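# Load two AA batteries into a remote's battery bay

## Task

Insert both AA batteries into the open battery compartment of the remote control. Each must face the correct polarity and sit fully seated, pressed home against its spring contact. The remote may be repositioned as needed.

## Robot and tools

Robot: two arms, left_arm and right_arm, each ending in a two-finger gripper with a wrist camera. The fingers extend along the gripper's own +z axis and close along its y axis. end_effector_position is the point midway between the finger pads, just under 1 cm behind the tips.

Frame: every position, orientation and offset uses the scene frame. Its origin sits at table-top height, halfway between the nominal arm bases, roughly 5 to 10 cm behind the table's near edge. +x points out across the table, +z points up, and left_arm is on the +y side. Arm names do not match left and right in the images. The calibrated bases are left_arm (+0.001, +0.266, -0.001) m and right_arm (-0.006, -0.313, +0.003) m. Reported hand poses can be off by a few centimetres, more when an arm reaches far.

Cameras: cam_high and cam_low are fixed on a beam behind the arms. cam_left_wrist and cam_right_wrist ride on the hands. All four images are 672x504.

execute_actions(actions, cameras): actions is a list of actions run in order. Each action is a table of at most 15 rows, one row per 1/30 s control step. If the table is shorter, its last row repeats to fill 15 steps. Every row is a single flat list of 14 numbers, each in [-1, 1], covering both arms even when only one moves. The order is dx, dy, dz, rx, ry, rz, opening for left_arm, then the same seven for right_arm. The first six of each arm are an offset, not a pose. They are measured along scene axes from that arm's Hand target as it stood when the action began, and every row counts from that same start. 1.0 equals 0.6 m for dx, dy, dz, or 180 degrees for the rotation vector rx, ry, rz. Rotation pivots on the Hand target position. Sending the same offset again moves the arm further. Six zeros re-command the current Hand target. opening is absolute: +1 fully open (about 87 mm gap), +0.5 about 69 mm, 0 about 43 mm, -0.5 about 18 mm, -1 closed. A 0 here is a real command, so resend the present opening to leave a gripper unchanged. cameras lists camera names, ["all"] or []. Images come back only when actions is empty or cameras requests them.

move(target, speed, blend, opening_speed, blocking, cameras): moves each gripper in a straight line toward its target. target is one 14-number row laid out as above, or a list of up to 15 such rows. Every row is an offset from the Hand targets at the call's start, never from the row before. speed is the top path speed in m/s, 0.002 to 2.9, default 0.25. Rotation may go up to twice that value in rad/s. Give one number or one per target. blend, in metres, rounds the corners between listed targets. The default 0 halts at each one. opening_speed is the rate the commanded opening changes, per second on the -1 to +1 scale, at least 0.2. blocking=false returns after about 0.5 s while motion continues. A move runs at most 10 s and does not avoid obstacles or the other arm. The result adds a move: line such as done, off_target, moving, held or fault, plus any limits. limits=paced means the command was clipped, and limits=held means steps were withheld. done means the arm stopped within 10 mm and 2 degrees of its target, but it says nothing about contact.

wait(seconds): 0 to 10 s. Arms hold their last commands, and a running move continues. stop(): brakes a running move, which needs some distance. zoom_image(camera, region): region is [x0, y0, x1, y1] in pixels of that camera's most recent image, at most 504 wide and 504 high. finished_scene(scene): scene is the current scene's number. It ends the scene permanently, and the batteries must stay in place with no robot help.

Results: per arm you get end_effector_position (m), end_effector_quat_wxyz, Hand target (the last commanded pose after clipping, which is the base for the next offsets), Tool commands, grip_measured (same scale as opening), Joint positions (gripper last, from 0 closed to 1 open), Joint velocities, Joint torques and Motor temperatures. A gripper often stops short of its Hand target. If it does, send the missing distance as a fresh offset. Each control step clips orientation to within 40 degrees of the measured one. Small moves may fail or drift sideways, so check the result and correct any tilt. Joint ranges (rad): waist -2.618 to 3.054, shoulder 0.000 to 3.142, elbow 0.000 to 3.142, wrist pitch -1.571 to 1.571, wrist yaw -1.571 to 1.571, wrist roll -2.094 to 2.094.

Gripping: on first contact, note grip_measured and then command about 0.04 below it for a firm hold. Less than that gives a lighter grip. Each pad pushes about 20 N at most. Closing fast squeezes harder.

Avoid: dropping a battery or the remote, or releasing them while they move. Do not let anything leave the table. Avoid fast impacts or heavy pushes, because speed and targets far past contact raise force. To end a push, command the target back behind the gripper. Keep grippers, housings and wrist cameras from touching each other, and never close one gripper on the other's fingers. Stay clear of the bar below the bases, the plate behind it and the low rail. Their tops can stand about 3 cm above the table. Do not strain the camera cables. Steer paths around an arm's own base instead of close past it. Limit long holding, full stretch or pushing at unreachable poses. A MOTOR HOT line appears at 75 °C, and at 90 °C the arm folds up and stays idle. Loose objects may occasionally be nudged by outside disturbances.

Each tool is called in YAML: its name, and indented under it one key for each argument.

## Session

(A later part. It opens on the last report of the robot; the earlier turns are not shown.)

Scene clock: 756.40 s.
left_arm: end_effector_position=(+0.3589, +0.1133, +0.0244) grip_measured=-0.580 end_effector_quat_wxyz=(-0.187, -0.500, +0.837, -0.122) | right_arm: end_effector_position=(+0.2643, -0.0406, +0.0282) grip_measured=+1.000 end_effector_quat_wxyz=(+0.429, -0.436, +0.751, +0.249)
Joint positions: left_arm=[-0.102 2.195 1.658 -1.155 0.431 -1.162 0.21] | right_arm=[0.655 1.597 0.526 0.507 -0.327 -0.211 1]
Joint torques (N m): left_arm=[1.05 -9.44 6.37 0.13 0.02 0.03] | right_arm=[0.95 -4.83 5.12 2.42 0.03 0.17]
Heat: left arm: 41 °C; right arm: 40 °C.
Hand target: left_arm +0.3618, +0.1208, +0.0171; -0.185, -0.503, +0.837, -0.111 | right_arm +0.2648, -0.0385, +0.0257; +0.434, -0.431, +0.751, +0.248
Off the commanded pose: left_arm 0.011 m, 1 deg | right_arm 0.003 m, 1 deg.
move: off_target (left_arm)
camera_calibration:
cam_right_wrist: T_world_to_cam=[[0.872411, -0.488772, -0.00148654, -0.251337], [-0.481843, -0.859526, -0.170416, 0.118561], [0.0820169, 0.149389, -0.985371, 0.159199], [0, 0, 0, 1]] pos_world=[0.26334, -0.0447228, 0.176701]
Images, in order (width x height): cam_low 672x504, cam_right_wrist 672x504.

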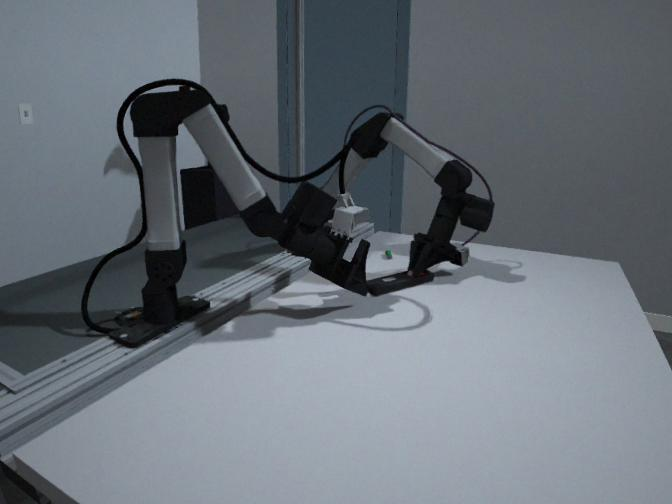

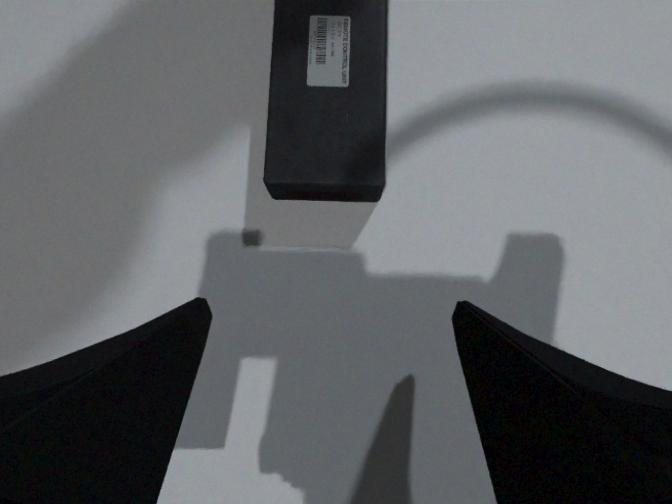

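move:
  target:
    - [0,0,0,0,0,0,-0.66,0.0,0.0,-0.0262,0,0,0,1]
    - [0,0,0,0,0,0,-0.66,0.0458,0.095,-0.0262,0,0,0,1]
  speed: 0.1
  cameras: ["cam_right_wrist"]

Scene clock: 792.37 s.
left_arm: end_effector_position=(+0.3589, +0.1133, +0.0244) grip_measured=-0.580 end_effector_quat_wxyz=(-0.187, -0.500, +0.837, -0.122) | right_arm: end_effector_position=(+0.2865, +0.0124, +0.0072) grip_measured=+1.000 end_effector_quat_wxyz=(+0.427, -0.437, +0.751, +0.249)
Joint positions: left_arm=[-0.102 2.195 1.658 -1.155 0.431 -1.162 0.21] | right_arm=[0.743 1.846 0.707 0.585 -0.255 -0.164 1]
Joint torques (N m): left_arm=[1.07 -9.46 6.37 0.13 0.01 0.04] | right_arm=[0.77 -7.3 7.68 2.11 0.07 0.19]
Heat: left arm: 41 °C; right arm: 39 °C.
Hand target: left_arm +0.3618, +0.1208, +0.0171; -0.185, -0.503, +0.837, -0.111 | right_arm +0.2924, +0.0186, +0.0102; +0.434, -0.431, +0.751, +0.248
Off the commanded pose: left_arm 0.011 m, 1 deg | right_arm 0.009 m, 1 deg.
move: off_target (left_arm)
camera_calibration:
cam_right_wrist: T_world_to_cam=[[0.874331, -0.485326, -0.00208079, -0.24543], [-0.478834, -0.86192, -0.166771, 0.170436], [0.079145, 0.14681, -0.985993, 0.129509], [0, 0, 0, 1]] pos_world=[0.285948, 0.00877535, 0.155608]
Images, in order (width x height): cam_right_wrist 672x504.

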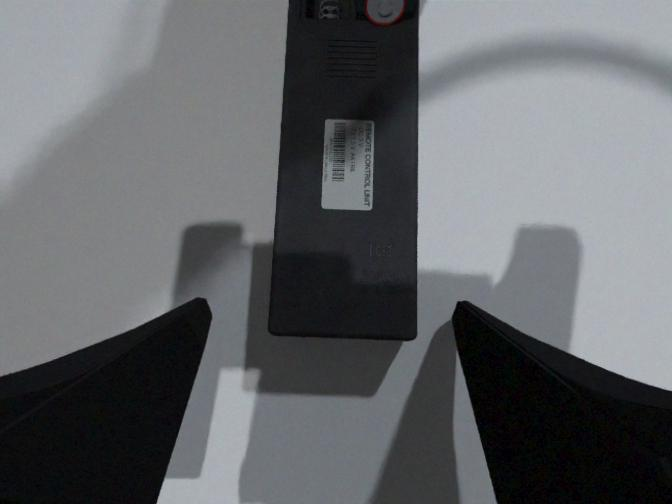

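move:
  target:
    - [0,0,0,0,0,0,-0.66,0.01,0.018,0.0,0,0,0,1]
    - [0,0,0,0,0,0,-0.66,0.01,0.018,0.0,0,0,0,0.0]
  speed: 0.1
  opening_speed: 0.5
  cameras: ["cam_right_wrist"]

Scene clock: 801.87 s.
left_arm: end_effector_position=(+0.3588, +0.1133, +0.0244) grip_measured=-0.580 end_effector_quat_wxyz=(-0.187, -0.499, +0.837, -0.122) | right_arm: end_effector_position=(+0.2931, +0.0221, +0.0068) grip_measured=+0.088 end_effector_quat_wxyz=(+0.427, -0.436, +0.752, +0.248)
Joint positions: left_arm=[-0.102 2.195 1.658 -1.155 0.431 -1.161 0.21] | right_arm=[0.753 1.88 0.756 0.57 -0.242 -0.157 0.544]
Joint torques (N m): left_arm=[1.1 -9.43 6.41 0.12 0.02 0.03] | right_arm=[0.91 -7.62 7.87 2.11 0.04 0.16]
Heat: left arm: 41 °C; right arm: 39 °C.
Hand target: left_arm +0.3618, +0.1208, +0.0171; -0.185, -0.503, +0.837, -0.111 | right_arm +0.2983, +0.0293, +0.0099; +0.434, -0.431, +0.751, +0.248
Off the commanded pose: left_arm 0.011 m, 1 deg | right_arm 0.010 m, 1 deg.
move: off_target (left_arm)
camera_calibration:
cam_right_wrist: T_world_to_cam=[[0.871969, -0.489558, -0.00182675, -0.245745], [-0.483127, -0.859898, -0.164812, 0.183038], [0.0791141, 0.144593, -0.986323, 0.127233], [0, 0, 0, 1]] pos_world=[0.292647, 0.0186907, 0.155211]
Images, in order (width x height): cam_right_wrist 672x504.

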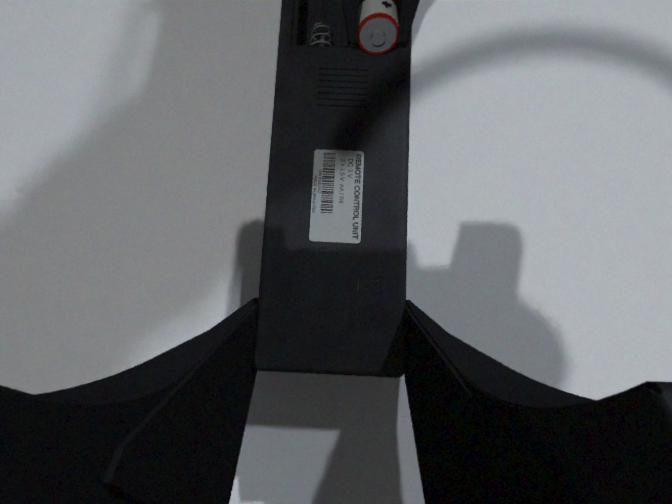

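zoom_image:
  camera: "cam_right_wrist"
  region: [240, 0, 460, 120]

execute_actions:
  actions: []
  cameras: ["cam_left_wrist"]

zoom_image:
  camera: "cam_left_wrist"
  region: [230, 240, 450, 440]

Scaled by 2.291.

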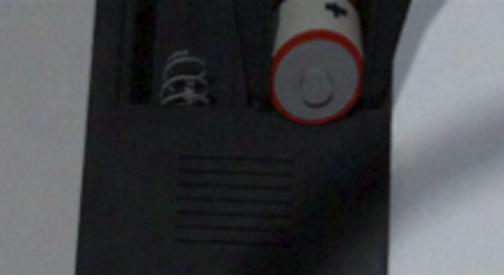

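Scene clock: 806.87 s.
left_arm: end_effector_position=(+0.3588, +0.1133, +0.0244) grip_measured=-0.580 end_effector_quat_wxyz=(-0.187, -0.499, +0.837, -0.122) | right_arm: end_effector_position=(+0.2931, +0.0221, +0.0068) grip_measured=+0.088 end_effector_quat_wxyz=(+0.427, -0.436, +0.752, +0.248)
Joint positions: left_arm=[-0.102 2.195 1.658 -1.155 0.431 -1.161 0.21] | right_arm=[0.753 1.88 0.756 0.57 -0.242 -0.157 0.544]
Joint velocities: within noise
Joint torques (N m): left_arm=[1.1 -9.44 6.39 0.12 0.02 0.03] | right_arm=[0.91 -7.65 7.86 2.11 0.04 0.15]
Motor temperatures (°C): left_arm=[23 41 33 21 20 20 21] | right_arm=[23 24 39 31 19 21 22]
Heat: left arm: 41 °C; right arm: 39 °C.
Hand target: left_arm +0.3618, +0.1208, +0.0171; -0.185, -0.503, +0.837, -0.111 | right_arm +0.2983, +0.0293, +0.0099; +0.434, -0.431, +0.751, +0.248
Tool commands: left_gripper/opening=-0.66 right_gripper/opening=+0.0
Off the commanded pose: left_arm 0.011 m, 1 deg | right_arm 0.010 m, 1 deg.
camera_calibration:
cam_left_wrist: T_world_to_cam=[[0.884505, -0.466516, 0.00367491, -0.2652], [-0.131951, -0.242605, 0.96111, 0.0746571], [-0.447482, -0.850591, -0.276143, 0.408182], [0, 0, 0, 1]] pos_world=[0.427076, 0.241588, 0.0419375]
Images, in order (width x height): cam_left_wrist 672x504.

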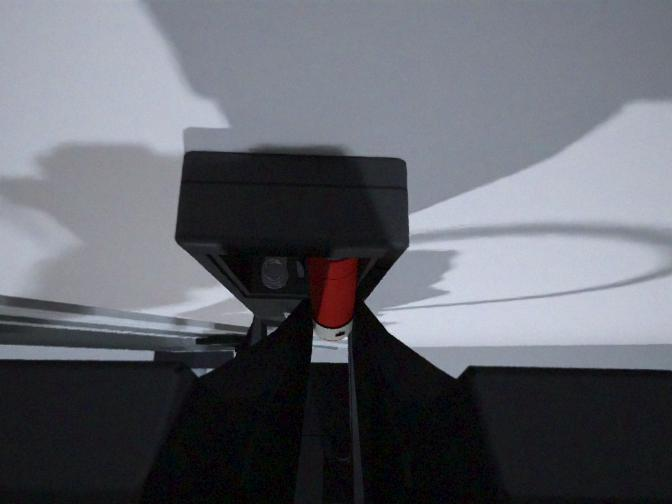

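Scaled by 2.291.

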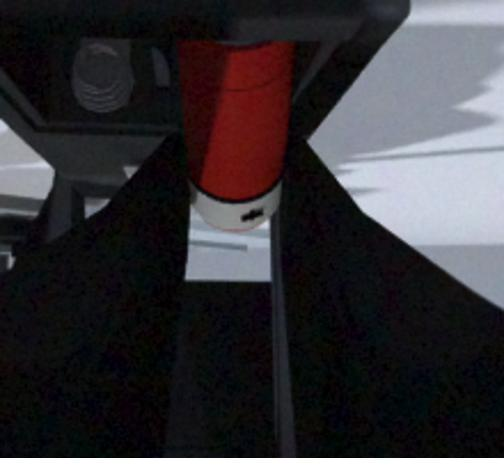

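move:
  target: [0.0093,0.0177,-0.0083,0.0245,-0.013,0,-0.66,0,0,0,0,0,0,0]
  speed: 0.05
  cameras: ["cam_left_wrist","cam_right_wrist"]

zoom_image:
  camera: "cam_right_wrist"
  region: [240, 0, 460, 120]

zoom_image:
  camera: "cam_left_wrist"
  region: [230, 240, 450, 440]

Scene clock: 836.40 s.
left_arm: end_effector_position=(+0.3588, +0.1146, +0.0235) grip_measured=-0.580 end_effector_quat_wxyz=(-0.184, -0.500, +0.838, -0.118) | right_arm: end_effector_position=(+0.2931, +0.0221, +0.0068) grip_measured=+0.088 end_effector_quat_wxyz=(+0.427, -0.436, +0.752, +0.248)
Joint positions: left_arm=[-0.102 2.195 1.658 -1.155 0.423 -1.161 0.21] | right_arm=[0.753 1.88 0.756 0.57 -0.242 -0.157 0.544]
Joint torques (N m): left_arm=[1.09 -11.08 5.65 0.41 -0.83 -0.12] | right_arm=[0.92 -7.64 7.87 2.11 0.04 0.16]
Heat: left arm: 41 °C; right arm: 40 °C.
Hand target: left_arm +0.3674, +0.1314, +0.0121; -0.149, -0.508, +0.844, -0.089 | right_arm +0.2983, +0.0293, +0.0099; +0.434, -0.431, +0.751, +0.248
Off the commanded pose: left_arm 0.022 m, 5 deg | right_arm 0.009 m, 1 deg.
move: off_target (left_arm)
camera_calibration:
cam_left_wrist: T_world_to_cam=[[0.883869, -0.467735, 0.000517544, -0.264171], [-0.133234, -0.250709, 0.95885, 0.0773514], [-0.448358, -0.847567, -0.283912, 0.409224], [0, 0, 0, 1]] pos_world=[0.427277, 0.242675, 0.042152]
cam_right_wrist: T_world_to_cam=[[0.871969, -0.489558, -0.00182675, -0.245745], [-0.483127, -0.859898, -0.164812, 0.183038], [0.0791141, 0.144593, -0.986323, 0.127233], [0, 0, 0, 1]] pos_world=[0.292647, 0.0186907, 0.155211]
Images, in order (width x height): cam_left_wrist 672x504, cam_right_wrist 672x504.

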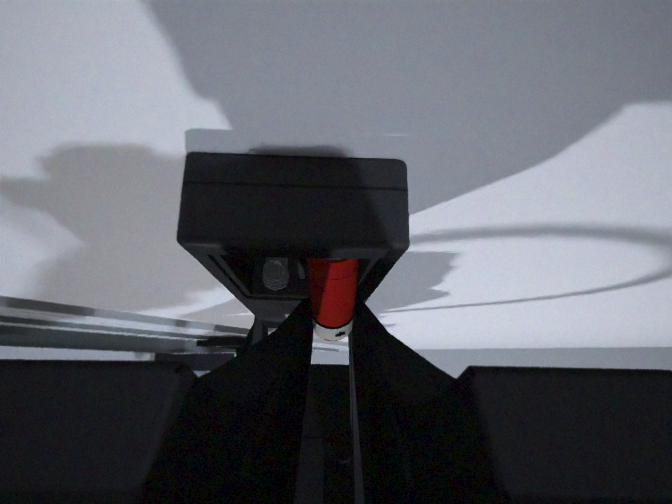

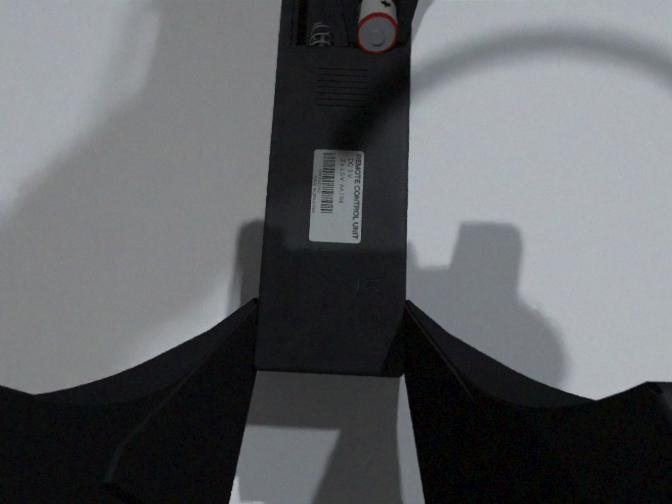

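Scaled by 2.291.

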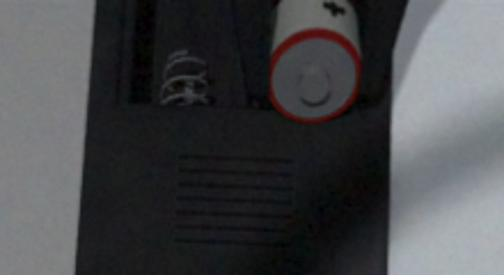

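Scaled by 2.291.

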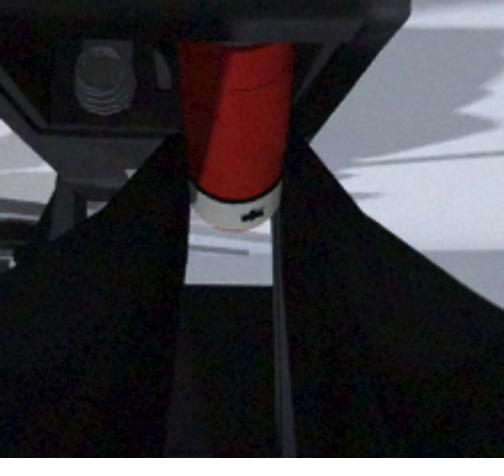

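move:
  target:
    - [-0.0143,-0.028,0.0133,-0.02,0.0106,0,-0.66,0,0,0,0,0,0,0]
    - [-0.0143,-0.028,0.0133,-0.02,0.0106,0,-0.35,0,0,0,0,0,0,0]
  speed: 0.05
  opening_speed: 0.3
  cameras: ["cam_left_wrist","cam_right_wrist"]

zoom_image:
  camera: "cam_right_wrist"
  region: [240, 0, 460, 120]

zoom_image:
  camera: "cam_left_wrist"
  region: [230, 240, 450, 440]

Scene clock: 886.50 s.
left_arm: end_effector_position=(+0.3591, +0.1140, +0.0238) grip_measured=-0.350 end_effector_quat_wxyz=(-0.185, -0.502, +0.836, -0.119) | right_arm: end_effector_position=(+0.2931, +0.0221, +0.0068) grip_measured=+0.088 end_effector_quat_wxyz=(+0.427, -0.436, +0.752, +0.248)
Joint positions: left_arm=[-0.102 2.195 1.658 -1.155 0.426 -1.167 0.325] | right_arm=[0.753 1.88 0.756 0.57 -0.242 -0.157 0.544]
Joint torques (N m): left_arm=[-1.01 -11.44 5.01 0.23 -0.07 -0.15] | right_arm=[0.94 -7.66 7.88 2.11 0.04 0.15]
Heat: left arm: 45 °C; right arm: 41 °C.
Hand target: left_arm +0.3589, +0.1147, +0.0201; -0.178, -0.504, +0.838, -0.107 | right_arm +0.2983, +0.0293, +0.0099; +0.434, -0.431, +0.751, +0.248
Off the commanded pose: left_arm 0.004 m, 2 deg | right_arm 0.009 m, 1 deg.
move: done
camera_calibration:
cam_left_wrist: T_world_to_cam=[[0.886802, -0.462147, -0.00123628, -0.266348], [-0.128871, -0.249854, 0.959669, 0.0751333], [-0.443817, -0.850878, -0.281128, 0.407577], [0, 0, 0, 1]] pos_world=[0.42677, 0.242478, 0.0421489]
cam_right_wrist: T_world_to_cam=[[0.871886, -0.489704, -0.00217051, -0.245715], [-0.483325, -0.859799, -0.164751, 0.183], [0.0788132, 0.144694, -0.986333, 0.127335], [0, 0, 0, 1]] pos_world=[0.292648, 0.0185908, 0.155211]
Images, in order (width x height): cam_left_wrist 672x504, cam_right_wrist 672x504.

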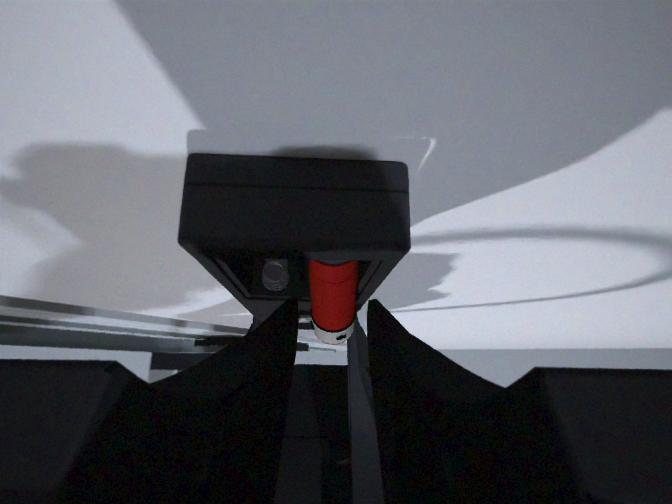

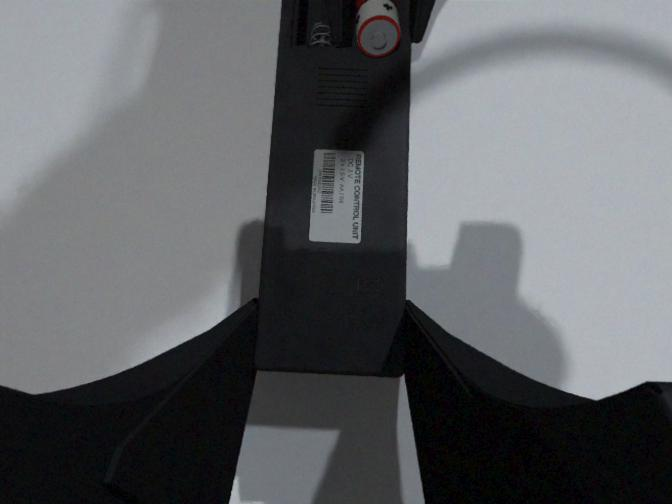

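Scaled by 2.291.

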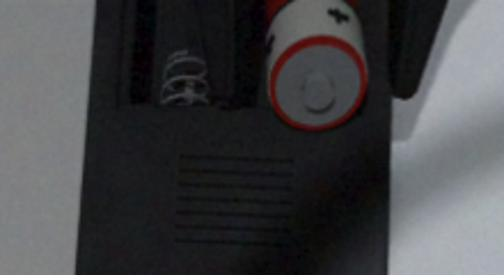

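Scaled by 2.291.

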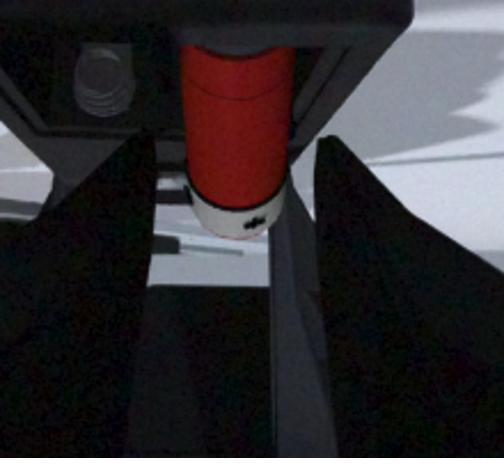

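move:
  target:
    - [0,0,0.02,0,0,0,-0.35,0,0,0,0,0,0,0]
    - [-0.0075,-0.0142,0.02,0.0245,-0.013,0,-0.35,0,0,0,0,0,0,0]
    - [-0.0075,-0.0142,-0.0017,0.0245,-0.013,0,-0.35,0,0,0,0,0,0,0]
  speed: 0.06
  cameras: ["cam_left_wrist","cam_right_wrist"]

zoom_image:
  camera: "cam_right_wrist"
  region: [240, 0, 460, 120]

zoom_image:
  camera: "cam_left_wrist"
  region: [230, 240, 450, 440]

Scene clock: 901.17 s.
left_arm: end_effector_position=(+0.3521, +0.1047, +0.0236) grip_measured=-0.350 end_effector_quat_wxyz=(-0.160, -0.507, +0.842, -0.089) | right_arm: end_effector_position=(+0.2931, +0.0221, +0.0068) grip_measured=+0.088 end_effector_quat_wxyz=(+0.427, -0.436, +0.752, +0.248)
Joint positions: left_arm=[-0.156 2.156 1.628 -1.137 0.352 -1.234 0.325] | right_arm=[0.753 1.88 0.756 0.57 -0.242 -0.157 0.544]
Joint torques (N m): left_arm=[-0.83 -12.36 3.28 0.61 -0.15 -0.16] | right_arm=[0.88 -7.66 7.87 2.11 0.04 0.16]
Motor temperatures (°C): left_arm=[23 47 32 21 20 20 21] | right_arm=[23 27 41 31 19 21 23]
Heat: left arm: 47 °C; right arm: 41 °C.
Hand target: left_arm +0.3544, +0.1062, +0.0190; -0.142, -0.508, +0.845, -0.085 | right_arm +0.2983, +0.0293, +0.0099; +0.434, -0.431, +0.751, +0.248
Off the commanded pose: left_arm 0.005 m, 2 deg | right_arm 0.009 m, 1 deg.
move: done
camera_calibration:
cam_left_wrist: T_world_to_cam=[[0.885454, -0.464003, -0.0259335, -0.263133], [-0.142565, -0.324322, 0.935142, 0.0853785], [-0.442319, -0.824328, -0.353323, 0.394943], [0, 0, 0, 1]] pos_world=[0.419855, 0.231159, 0.0528777]
cam_right_wrist: T_world_to_cam=[[0.871886, -0.489704, -0.00217051, -0.245715], [-0.483325, -0.859799, -0.164751, 0.183], [0.0788132, 0.144694, -0.986333, 0.127335], [0, 0, 0, 1]] pos_world=[0.292648, 0.0185908, 0.155211]
Images, in order (width x height): cam_left_wrist 672x504, cam_right_wrist 672x504.

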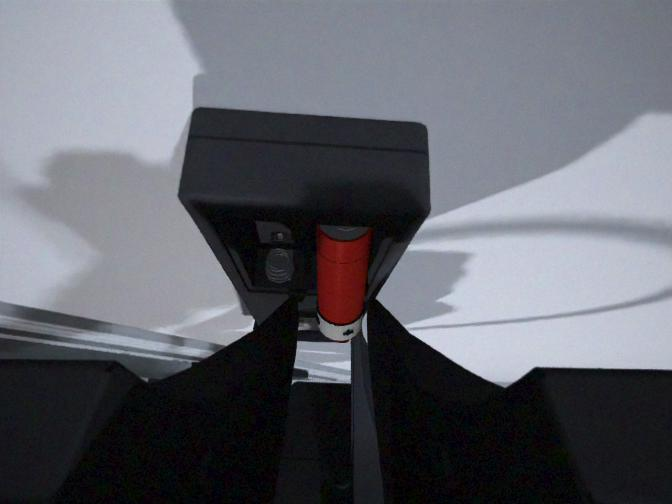

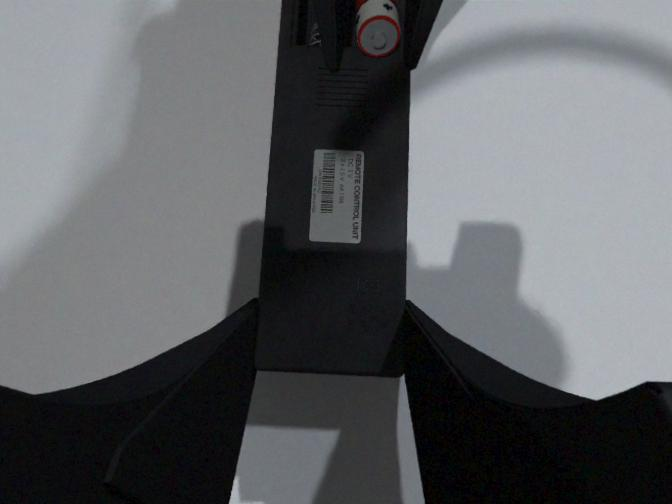

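Scaled by 2.291.

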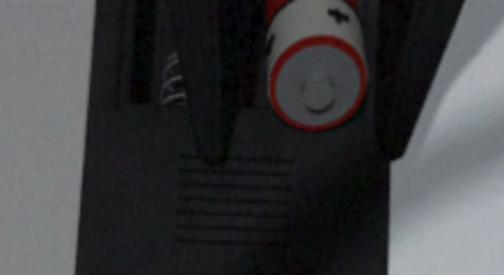

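Scaled by 2.291.

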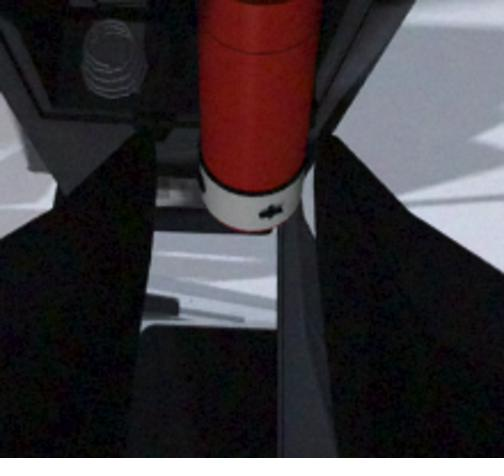

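zoom_image:
  camera: "cam_right_wrist"
  region: [310, 0, 450, 90]

zoom_image:
  camera: "cam_left_wrist"
  region: [260, 210, 420, 360]

Scaled by 3.600.

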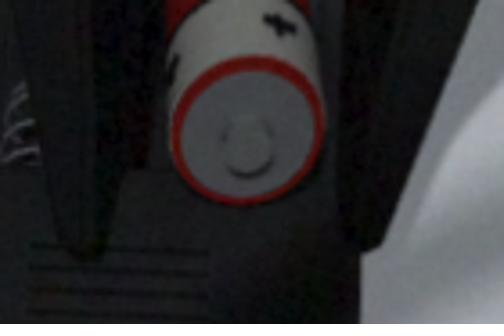

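Scaled by 3.150.

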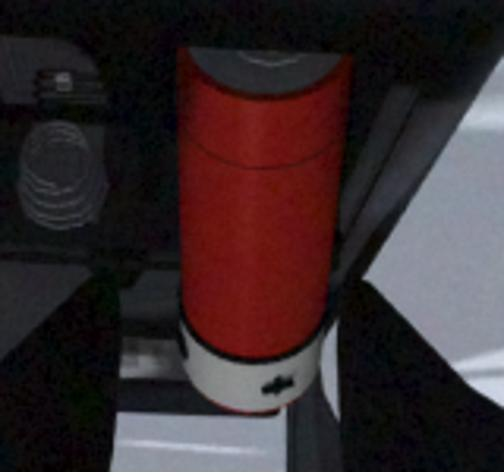

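move:
  target:
    - [0,0,0.02,0,0,0,-0.35,0,0,0,0,0,0,0]
    - [0.0075,0.0142,0.02,0.0,0.0,0,-0.35,0,0,0,0,0,0,0]
    - [0.0075,0.0142,0.002,0.0,0,0,-0.35,0,0,0,0,0,0,0]
  speed: 0.06
  cameras: ["cam_left_wrist","cam_right_wrist"]

zoom_image:
  camera: "cam_right_wrist"
  region: [310, 0, 450, 90]

zoom_image:
  camera: "cam_left_wrist"
  region: [260, 210, 420, 360]

Scene clock: 975.40 s.
left_arm: end_effector_position=(+0.3540, +0.1075, +0.0244) grip_measured=-0.350 end_effector_quat_wxyz=(-0.156, -0.507, +0.843, -0.089) | right_arm: end_effector_position=(+0.2931, +0.0221, +0.0068) grip_measured=+0.088 end_effector_quat_wxyz=(+0.427, -0.436, +0.752, +0.248)
Joint positions: left_arm=[-0.15 2.155 1.632 -1.138 0.347 -1.229 0.325] | right_arm=[0.753 1.88 0.756 0.57 -0.242 -0.157 0.544]
Joint torques (N m): left_arm=[0.8 -11.29 4.89 0.44 -0.12 0.01] | right_arm=[0.91 -7.66 7.87 2.12 0.04 0.16]
Heat: left arm: 51 °C; right arm: 41 °C.
Hand target: left_arm +0.3588, +0.1147, +0.0202; -0.142, -0.508, +0.845, -0.085 | right_arm +0.2983, +0.0293, +0.0099; +0.434, -0.431, +0.751, +0.248
Off the commanded pose: left_arm 0.010 m, 2 deg | right_arm 0.009 m, 1 deg.
move: done
camera_calibration:
cam_left_wrist: T_world_to_cam=[[0.885829, -0.46351, -0.0215899, -0.263844], [-0.148672, -0.327592, 0.933049, 0.0883511], [-0.43955, -0.823312, -0.359101, 0.397425], [0, 0, 0, 1]] pos_world=[0.421544, 0.233853, 0.0545834]
cam_right_wrist: T_world_to_cam=[[0.871886, -0.489704, -0.00217051, -0.245715], [-0.483325, -0.859799, -0.164751, 0.183], [0.0788132, 0.144694, -0.986333, 0.127335], [0, 0, 0, 1]] pos_world=[0.292648, 0.0185908, 0.155211]
Images, in order (width x height): cam_left_wrist 672x504, cam_right_wrist 672x504.

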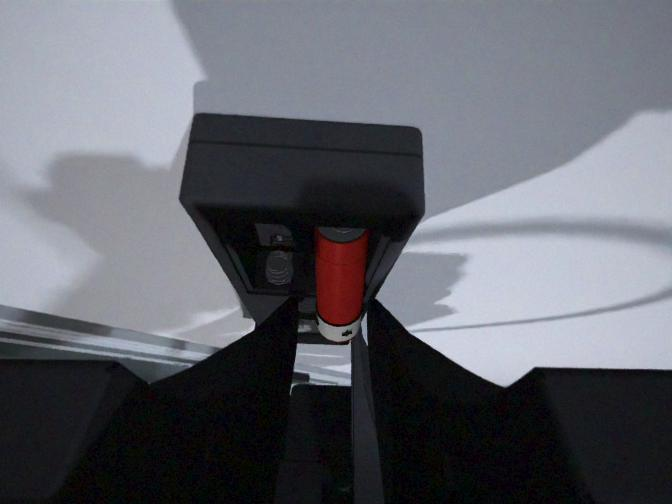

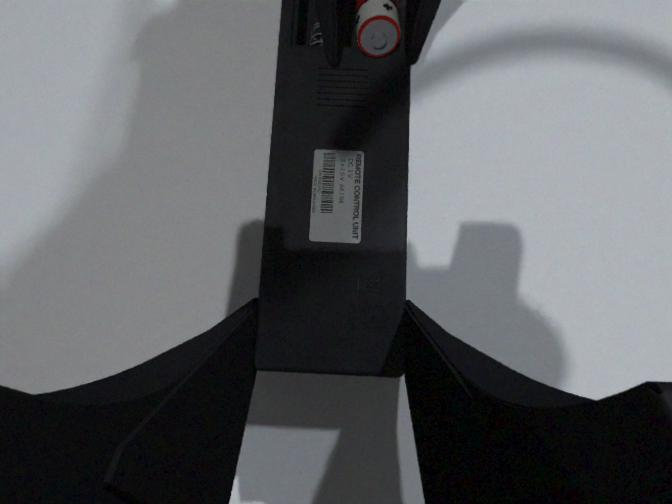

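Scaled by 3.600.

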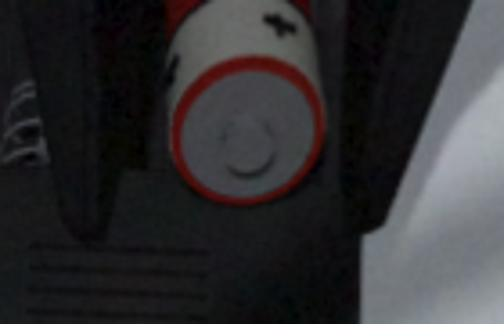

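Scaled by 3.150.

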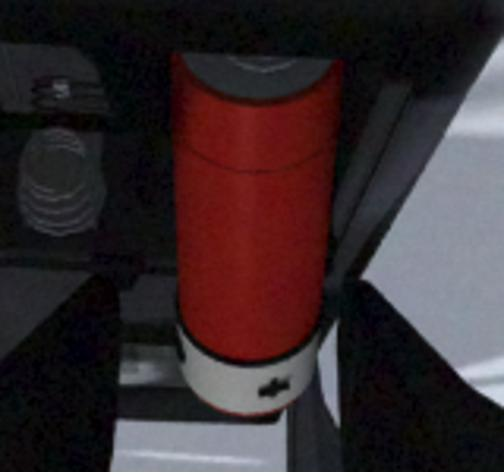

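move:
  target: [0,0,0,0,0,0,-0.66,0,0,0,0,0,0,0]
  opening_speed: 0.4
  cameras: ["cam_left_wrist","cam_right_wrist"]

zoom_image:
  camera: "cam_right_wrist"
  region: [310, 0, 450, 90]

zoom_image:
  camera: "cam_left_wrist"
  region: [260, 210, 420, 360]

Scene clock: 985.23 s.
left_arm: end_effector_position=(+0.3563, +0.1071, +0.0239) grip_measured=-0.581 end_effector_quat_wxyz=(-0.152, -0.506, +0.844, -0.093) | right_arm: end_effector_position=(+0.2931, +0.0221, +0.0068) grip_measured=+0.088 end_effector_quat_wxyz=(+0.427, -0.436, +0.752, +0.248)
Joint positions: left_arm=[-0.15 2.155 1.632 -1.128 0.347 -1.229 0.21] | right_arm=[0.753 1.88 0.756 0.57 -0.242 -0.157 0.544]
Joint torques (N m): left_arm=[0.85 -11.29 4.9 0.35 -0.13 0.01] | right_arm=[0.91 -7.68 7.87 2.11 0.04 0.16]
Heat: left arm: 51 °C; right arm: 41 °C.
Hand target: left_arm +0.3588, +0.1147, +0.0202; -0.142, -0.508, +0.845, -0.085 | right_arm +0.2983, +0.0293, +0.0099; +0.434, -0.431, +0.751, +0.248
Off the commanded pose: left_arm 0.009 m, 2 deg | right_arm 0.009 m, 1 deg.
move: done
camera_calibration:
cam_left_wrist: T_world_to_cam=[[0.885798, -0.463934, -0.0113193, -0.266188], [-0.158694, -0.325737, 0.932047, 0.0924174], [-0.436095, -0.823809, -0.362161, 0.396871], [0, 0, 0, 1]] pos_world=[0.423528, 0.233556, 0.0545808]
cam_right_wrist: T_world_to_cam=[[0.871886, -0.489704, -0.00217051, -0.245715], [-0.483325, -0.859799, -0.164751, 0.183], [0.0788132, 0.144694, -0.986333, 0.127335], [0, 0, 0, 1]] pos_world=[0.292648, 0.0185908, 0.155211]
Images, in order (width x height): cam_left_wrist 672x504, cam_right_wrist 672x504.

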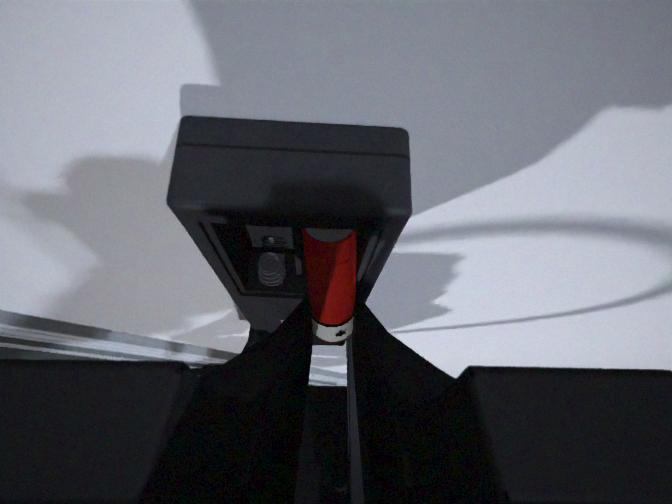

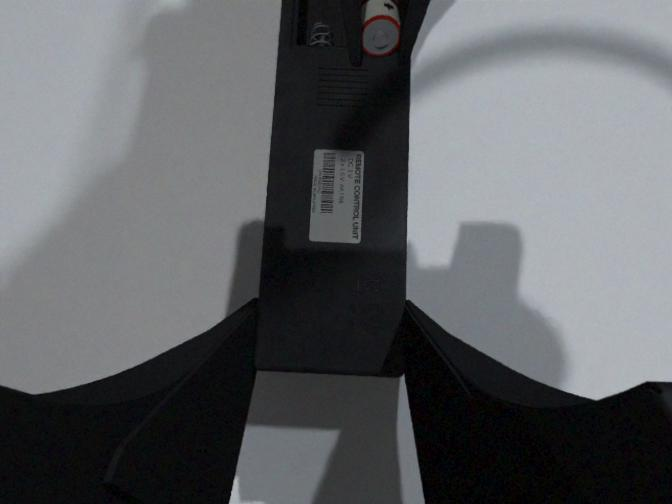

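Scaled by 3.600.

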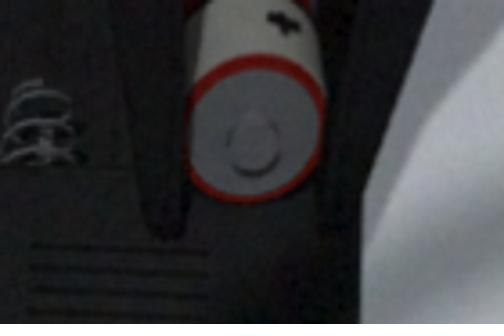

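Scaled by 3.150.

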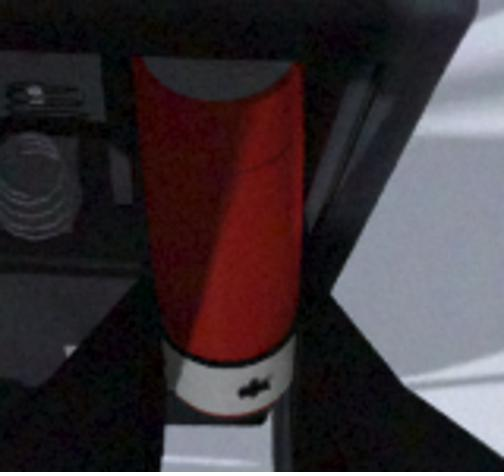

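zoom_image:
  camera: "cam_left_wrist"
  region: [155, 195, 425, 355]

Scaled by 1.867.

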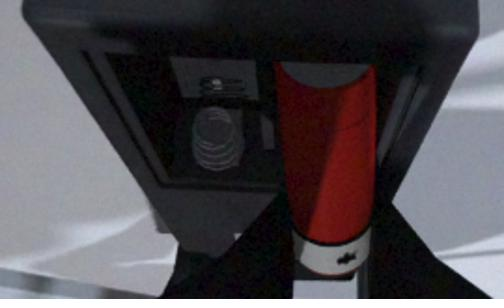

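move:
  target: [0.002,0.0142,-0.0067,0.0196,-0.0104,-0.0222,-0.66,0,0,0,0,0,0,0]
  speed: 0.05
  cameras: ["cam_left_wrist","cam_right_wrist"]

zoom_image:
  camera: "cam_right_wrist"
  region: [310, 0, 450, 90]

zoom_image:
  camera: "cam_left_wrist"
  region: [155, 195, 425, 355]

Scene clock: 1031.90 s.
left_arm: end_effector_position=(+0.3554, +0.1113, +0.0224) grip_measured=-0.581 end_effector_quat_wxyz=(-0.143, -0.484, +0.859, -0.089) | right_arm: end_effector_position=(+0.2931, +0.0221, +0.0068) grip_measured=+0.088 end_effector_quat_wxyz=(+0.427, -0.436, +0.752, +0.248)
Joint positions: left_arm=[-0.15 2.155 1.635 -1.128 0.326 -1.176 0.21] | right_arm=[0.753 1.88 0.756 0.57 -0.242 -0.157 0.544]
Joint torques (N m): left_arm=[-0.05 -11.04 6.11 0.31 -0.74 0.03] | right_arm=[0.91 -7.65 7.88 2.11 0.04 0.16]
Heat: left arm: 50 °C; right arm: 41 °C.
Hand target: left_arm +0.3600, +0.1232, +0.0161; -0.115, -0.481, +0.867, -0.062 | right_arm +0.2983, +0.0293, +0.0099; +0.434, -0.431, +0.751, +0.248
Off the commanded pose: left_arm 0.014 m, 5 deg | right_arm 0.009 m, 1 deg.
move: off_target (left_arm)
camera_calibration:
cam_left_wrist: T_world_to_cam=[[0.860642, -0.509207, 0.00196312, -0.249818], [-0.195644, -0.327105, 0.924514, 0.10846], [-0.470127, -0.796059, -0.381143, 0.408721], [0, 0, 0, 1]] pos_world=[0.428374, 0.233635, 0.0559995]
cam_right_wrist: T_world_to_cam=[[0.871886, -0.489704, -0.00217051, -0.245715], [-0.483325, -0.859799, -0.164751, 0.183], [0.0788132, 0.144694, -0.986333, 0.127335], [0, 0, 0, 1]] pos_world=[0.292648, 0.0185908, 0.155211]
Images, in order (width x height): cam_left_wrist 672x504, cam_right_wrist 672x504.

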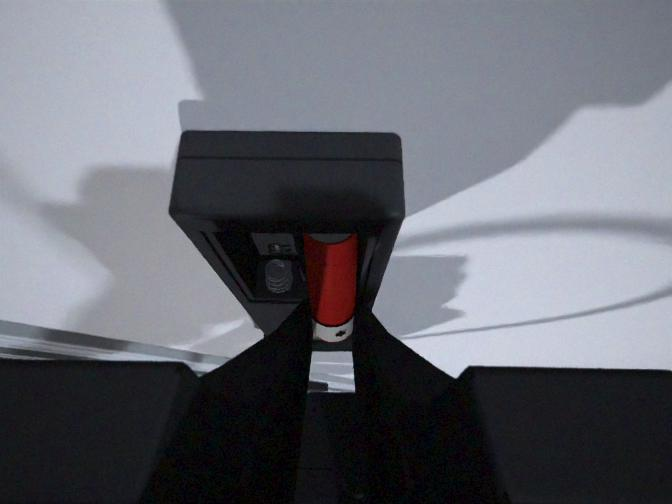

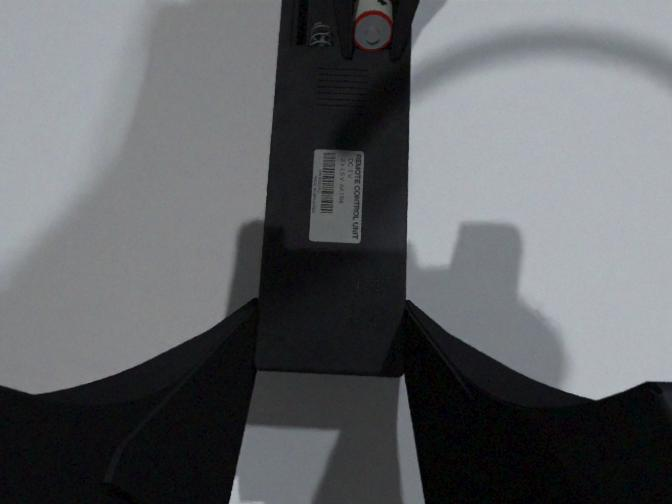

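Scaled by 3.600.

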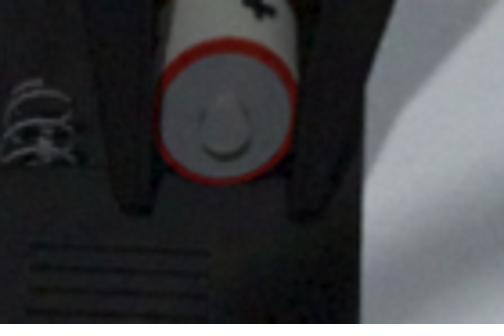

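Scaled by 1.867.

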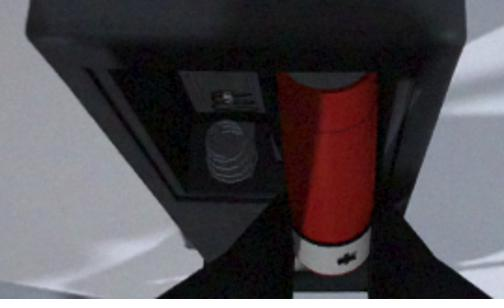

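move:
  target: [0.0055,0.0118,-0.005,0.0147,-0.0078,0,-0.66,0,0,0,0,0,0,0]
  speed: 0.05
  cameras: ["cam_left_wrist","cam_right_wrist"]

zoom_image:
  camera: "cam_right_wrist"
  region: [310, 0, 450, 90]

zoom_image:
  camera: "cam_left_wrist"
  region: [155, 195, 425, 355]

Scene clock: 1045.73 s.
left_arm: end_effector_position=(+0.3556, +0.1128, +0.0218) grip_measured=-0.581 end_effector_quat_wxyz=(-0.139, -0.484, +0.860, -0.086) | right_arm: end_effector_position=(+0.2936, +0.0225, +0.0069) grip_measured=+0.088 end_effector_quat_wxyz=(+0.428, -0.436, +0.752, +0.248)
Joint positions: left_arm=[-0.15 2.154 1.635 -1.128 0.316 -1.176 0.21] | right_arm=[0.753 1.882 0.758 0.57 -0.242 -0.157 0.544]
Joint torques (N m): left_arm=[-0.03 -11.71 5.64 0.45 -1.19 -0.02] | right_arm=[0.87 -7.8 7.71 2.12 0.04 0.16]
Heat: left arm: 50 °C; right arm: 41 °C.
Hand target: left_arm +0.3634, +0.1303, +0.0131; -0.093, -0.483, +0.869, -0.048 | right_arm +0.2984, +0.0294, +0.0100; +0.434, -0.431, +0.751, +0.248
Off the commanded pose: left_arm 0.021 m, 7 deg | right_arm 0.009 m, 1 deg.
move: off_target (left_arm)
camera_calibration:
cam_left_wrist: T_world_to_cam=[[0.86007, -0.510176, -0.000854916, -0.248891], [-0.198194, -0.335665, 0.920895, 0.11152], [-0.470106, -0.791865, -0.389809, 0.409495], [0, 0, 0, 1]] pos_world=[0.428672, 0.23472, 0.0567142]
cam_right_wrist: T_world_to_cam=[[0.871886, -0.489705, -0.00193785, -0.245903], [-0.483227, -0.859698, -0.165563, 0.183663], [0.0794109, 0.145288, -0.986197, 0.127235], [0, 0, 0, 1]] pos_world=[0.293046, 0.0189894, 0.15541]
Images, in order (width x height): cam_left_wrist 672x504, cam_right_wrist 672x504.

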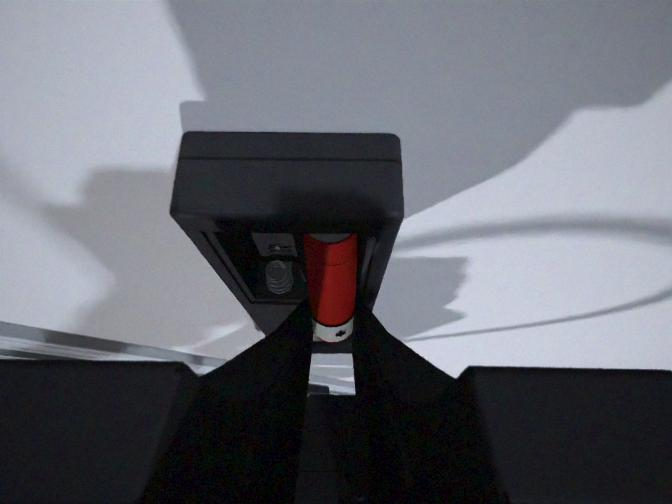

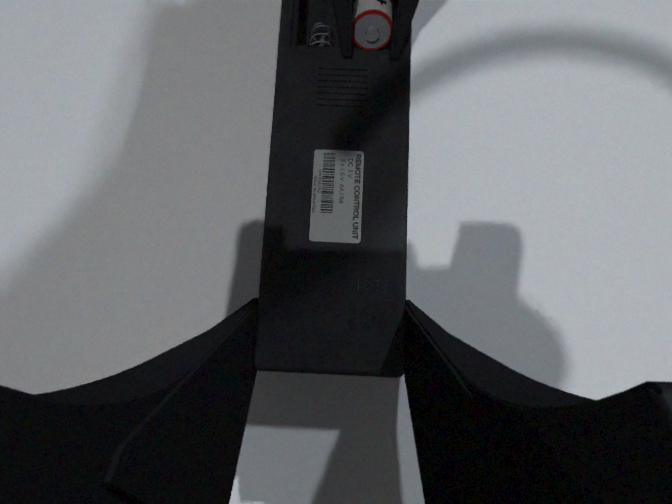

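Scaled by 3.600.

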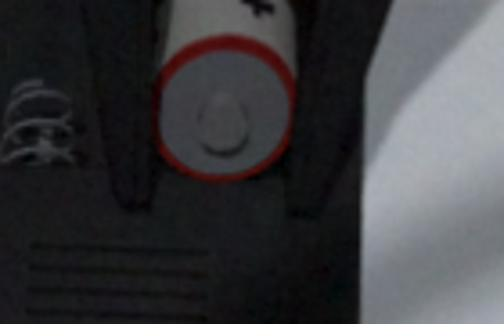

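Scaled by 1.867.

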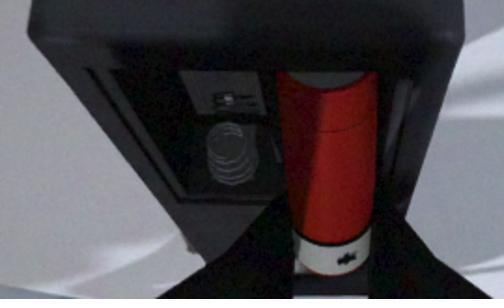

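move:
  target: [0.0063,0.0118,-0.005,0.0098,-0.0052,0,-0.66,0,0,0,0,0,0,0]
  speed: 0.05
  cameras: ["cam_right_wrist"]

zoom_image:
  camera: "cam_right_wrist"
  region: [310, 0, 450, 90]

Scene clock: 1061.17 s.
left_arm: end_effector_position=(+0.3545, +0.1142, +0.0218) grip_measured=-0.581 end_effector_quat_wxyz=(-0.139, -0.485, +0.860, -0.081) | right_arm: end_effector_position=(+0.2936, +0.0225, +0.0069) grip_measured=+0.088 end_effector_quat_wxyz=(+0.428, -0.436, +0.752, +0.248)
Joint positions: left_arm=[-0.15 2.153 1.635 -1.134 0.308 -1.176 0.21] | right_arm=[0.753 1.882 0.758 0.57 -0.242 -0.157 0.544]
Joint torques (N m): left_arm=[0.61 -11.59 5.78 0.59 -1.48 0] | right_arm=[0.91 -7.8 7.69 2.11 0.04 0.15]
Heat: left arm: 49 °C; right arm: 39 °C.
Hand target: left_arm +0.3671, +0.1374, +0.0102; -0.079, -0.484, +0.871, -0.039 | right_arm +0.2983, +0.0294, +0.0100; +0.434, -0.431, +0.751, +0.249
Off the commanded pose: left_arm 0.029 m, 9 deg | right_arm 0.009 m, 1 deg.
move: off_target (left_arm)
camera_calibration:
cam_right_wrist: T_world_to_cam=[[0.871886, -0.489705, -0.00193785, -0.245903], [-0.483227, -0.859698, -0.165563, 0.183663], [0.0794109, 0.145288, -0.986197, 0.127235], [0, 0, 0, 1]] pos_world=[0.293046, 0.0189894, 0.15541]
Images, in order (width x height): cam_right_wrist 672x504.

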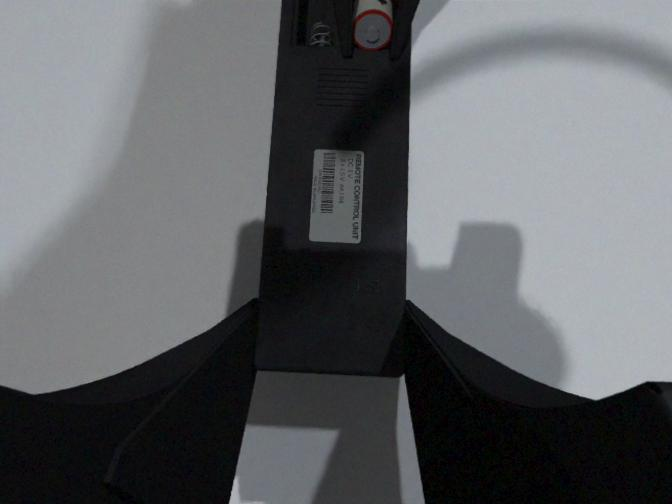

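Scaled by 3.600.

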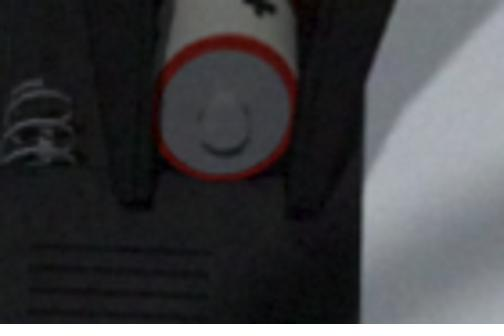

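move:
  target: [0.008,0.015,0.0,0,0,0,-0.66,0,0,0,0,0,0,0]
  speed: 0.05
  cameras: ["cam_right_wrist","cam_left_wrist"]

zoom_image:
  camera: "cam_right_wrist"
  region: [310, 0, 450, 90]

zoom_image:
  camera: "cam_left_wrist"
  region: [155, 195, 425, 355]

Scene clock: 1067.87 s.
left_arm: end_effector_position=(+0.3547, +0.1174, +0.0222) grip_measured=-0.581 end_effector_quat_wxyz=(-0.133, -0.477, +0.865, -0.075) | right_arm: end_effector_position=(+0.2946, +0.0240, +0.0070) grip_measured=+0.088 end_effector_quat_wxyz=(+0.428, -0.435, +0.752, +0.247)
Joint positions: left_arm=[-0.15 2.153 1.643 -1.143 0.29 -1.159 0.21] | right_arm=[0.755 1.886 0.764 0.57 -0.24 -0.156 0.544]
Joint torques (N m): left_arm=[2.81 -10.61 6.5 0.57 -1.31 0.04] | right_arm=[0.81 -8.28 7.19 2.11 0.02 0.15]
Heat: left arm: 48 °C; right arm: 39 °C.
Hand target: left_arm +0.3719, +0.1464, +0.0102; -0.079, -0.484, +0.871, -0.039 | right_arm +0.2984, +0.0294, +0.0102; +0.434, -0.431, +0.751, +0.248
Off the commanded pose: left_arm 0.036 m, 7 deg | right_arm 0.007 m, 1 deg.
move: off_target (left_arm)
camera_calibration:
cam_left_wrist: T_world_to_cam=[[0.850074, -0.526557, -0.010587, -0.239968], [-0.208005, -0.354135, 0.911769, 0.118352], [-0.483847, -0.772869, -0.410568, 0.416012], [0, 0, 0, 1]] pos_world=[0.429895, 0.237078, 0.0603511]
cam_right_wrist: T_world_to_cam=[[0.871385, -0.490598, -0.00130238, -0.245894], [-0.483933, -0.859103, -0.166584, 0.185537], [0.0806068, 0.145789, -0.986026, 0.12669], [0, 0, 0, 1]] pos_world=[0.293843, 0.0202903, 0.155507]
Images, in order (width x height): cam_left_wrist 672x504, cam_right_wrist 672x504.

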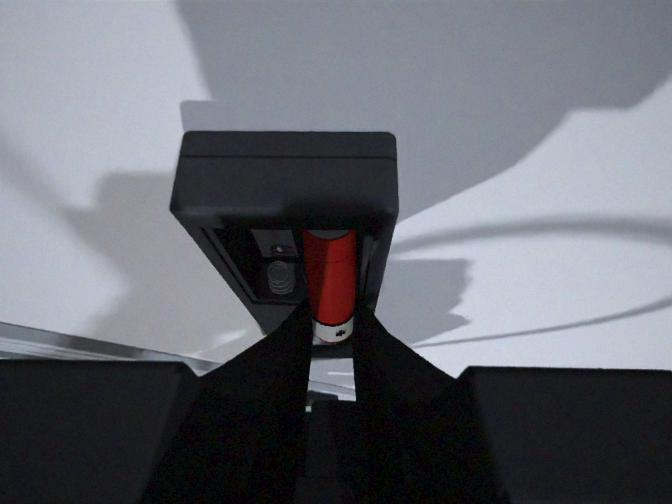

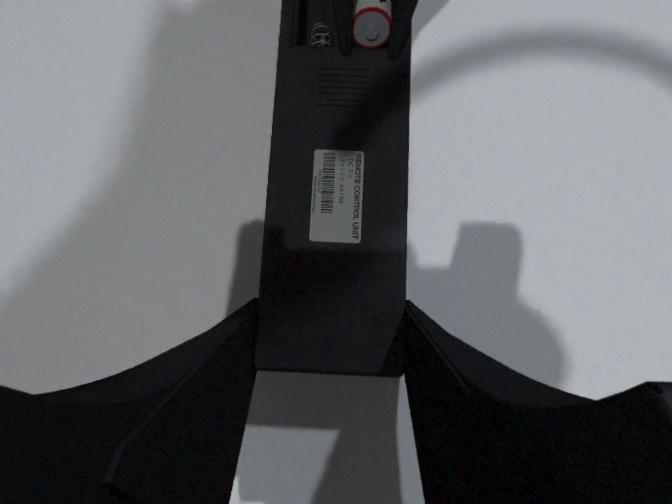

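Scaled by 3.600.

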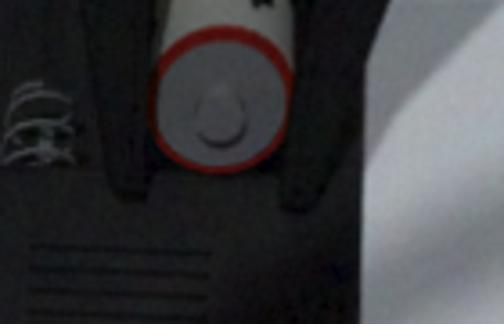

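Scaled by 1.867.

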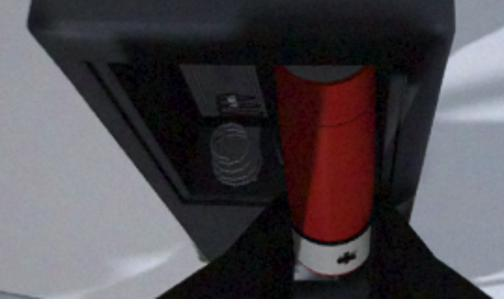

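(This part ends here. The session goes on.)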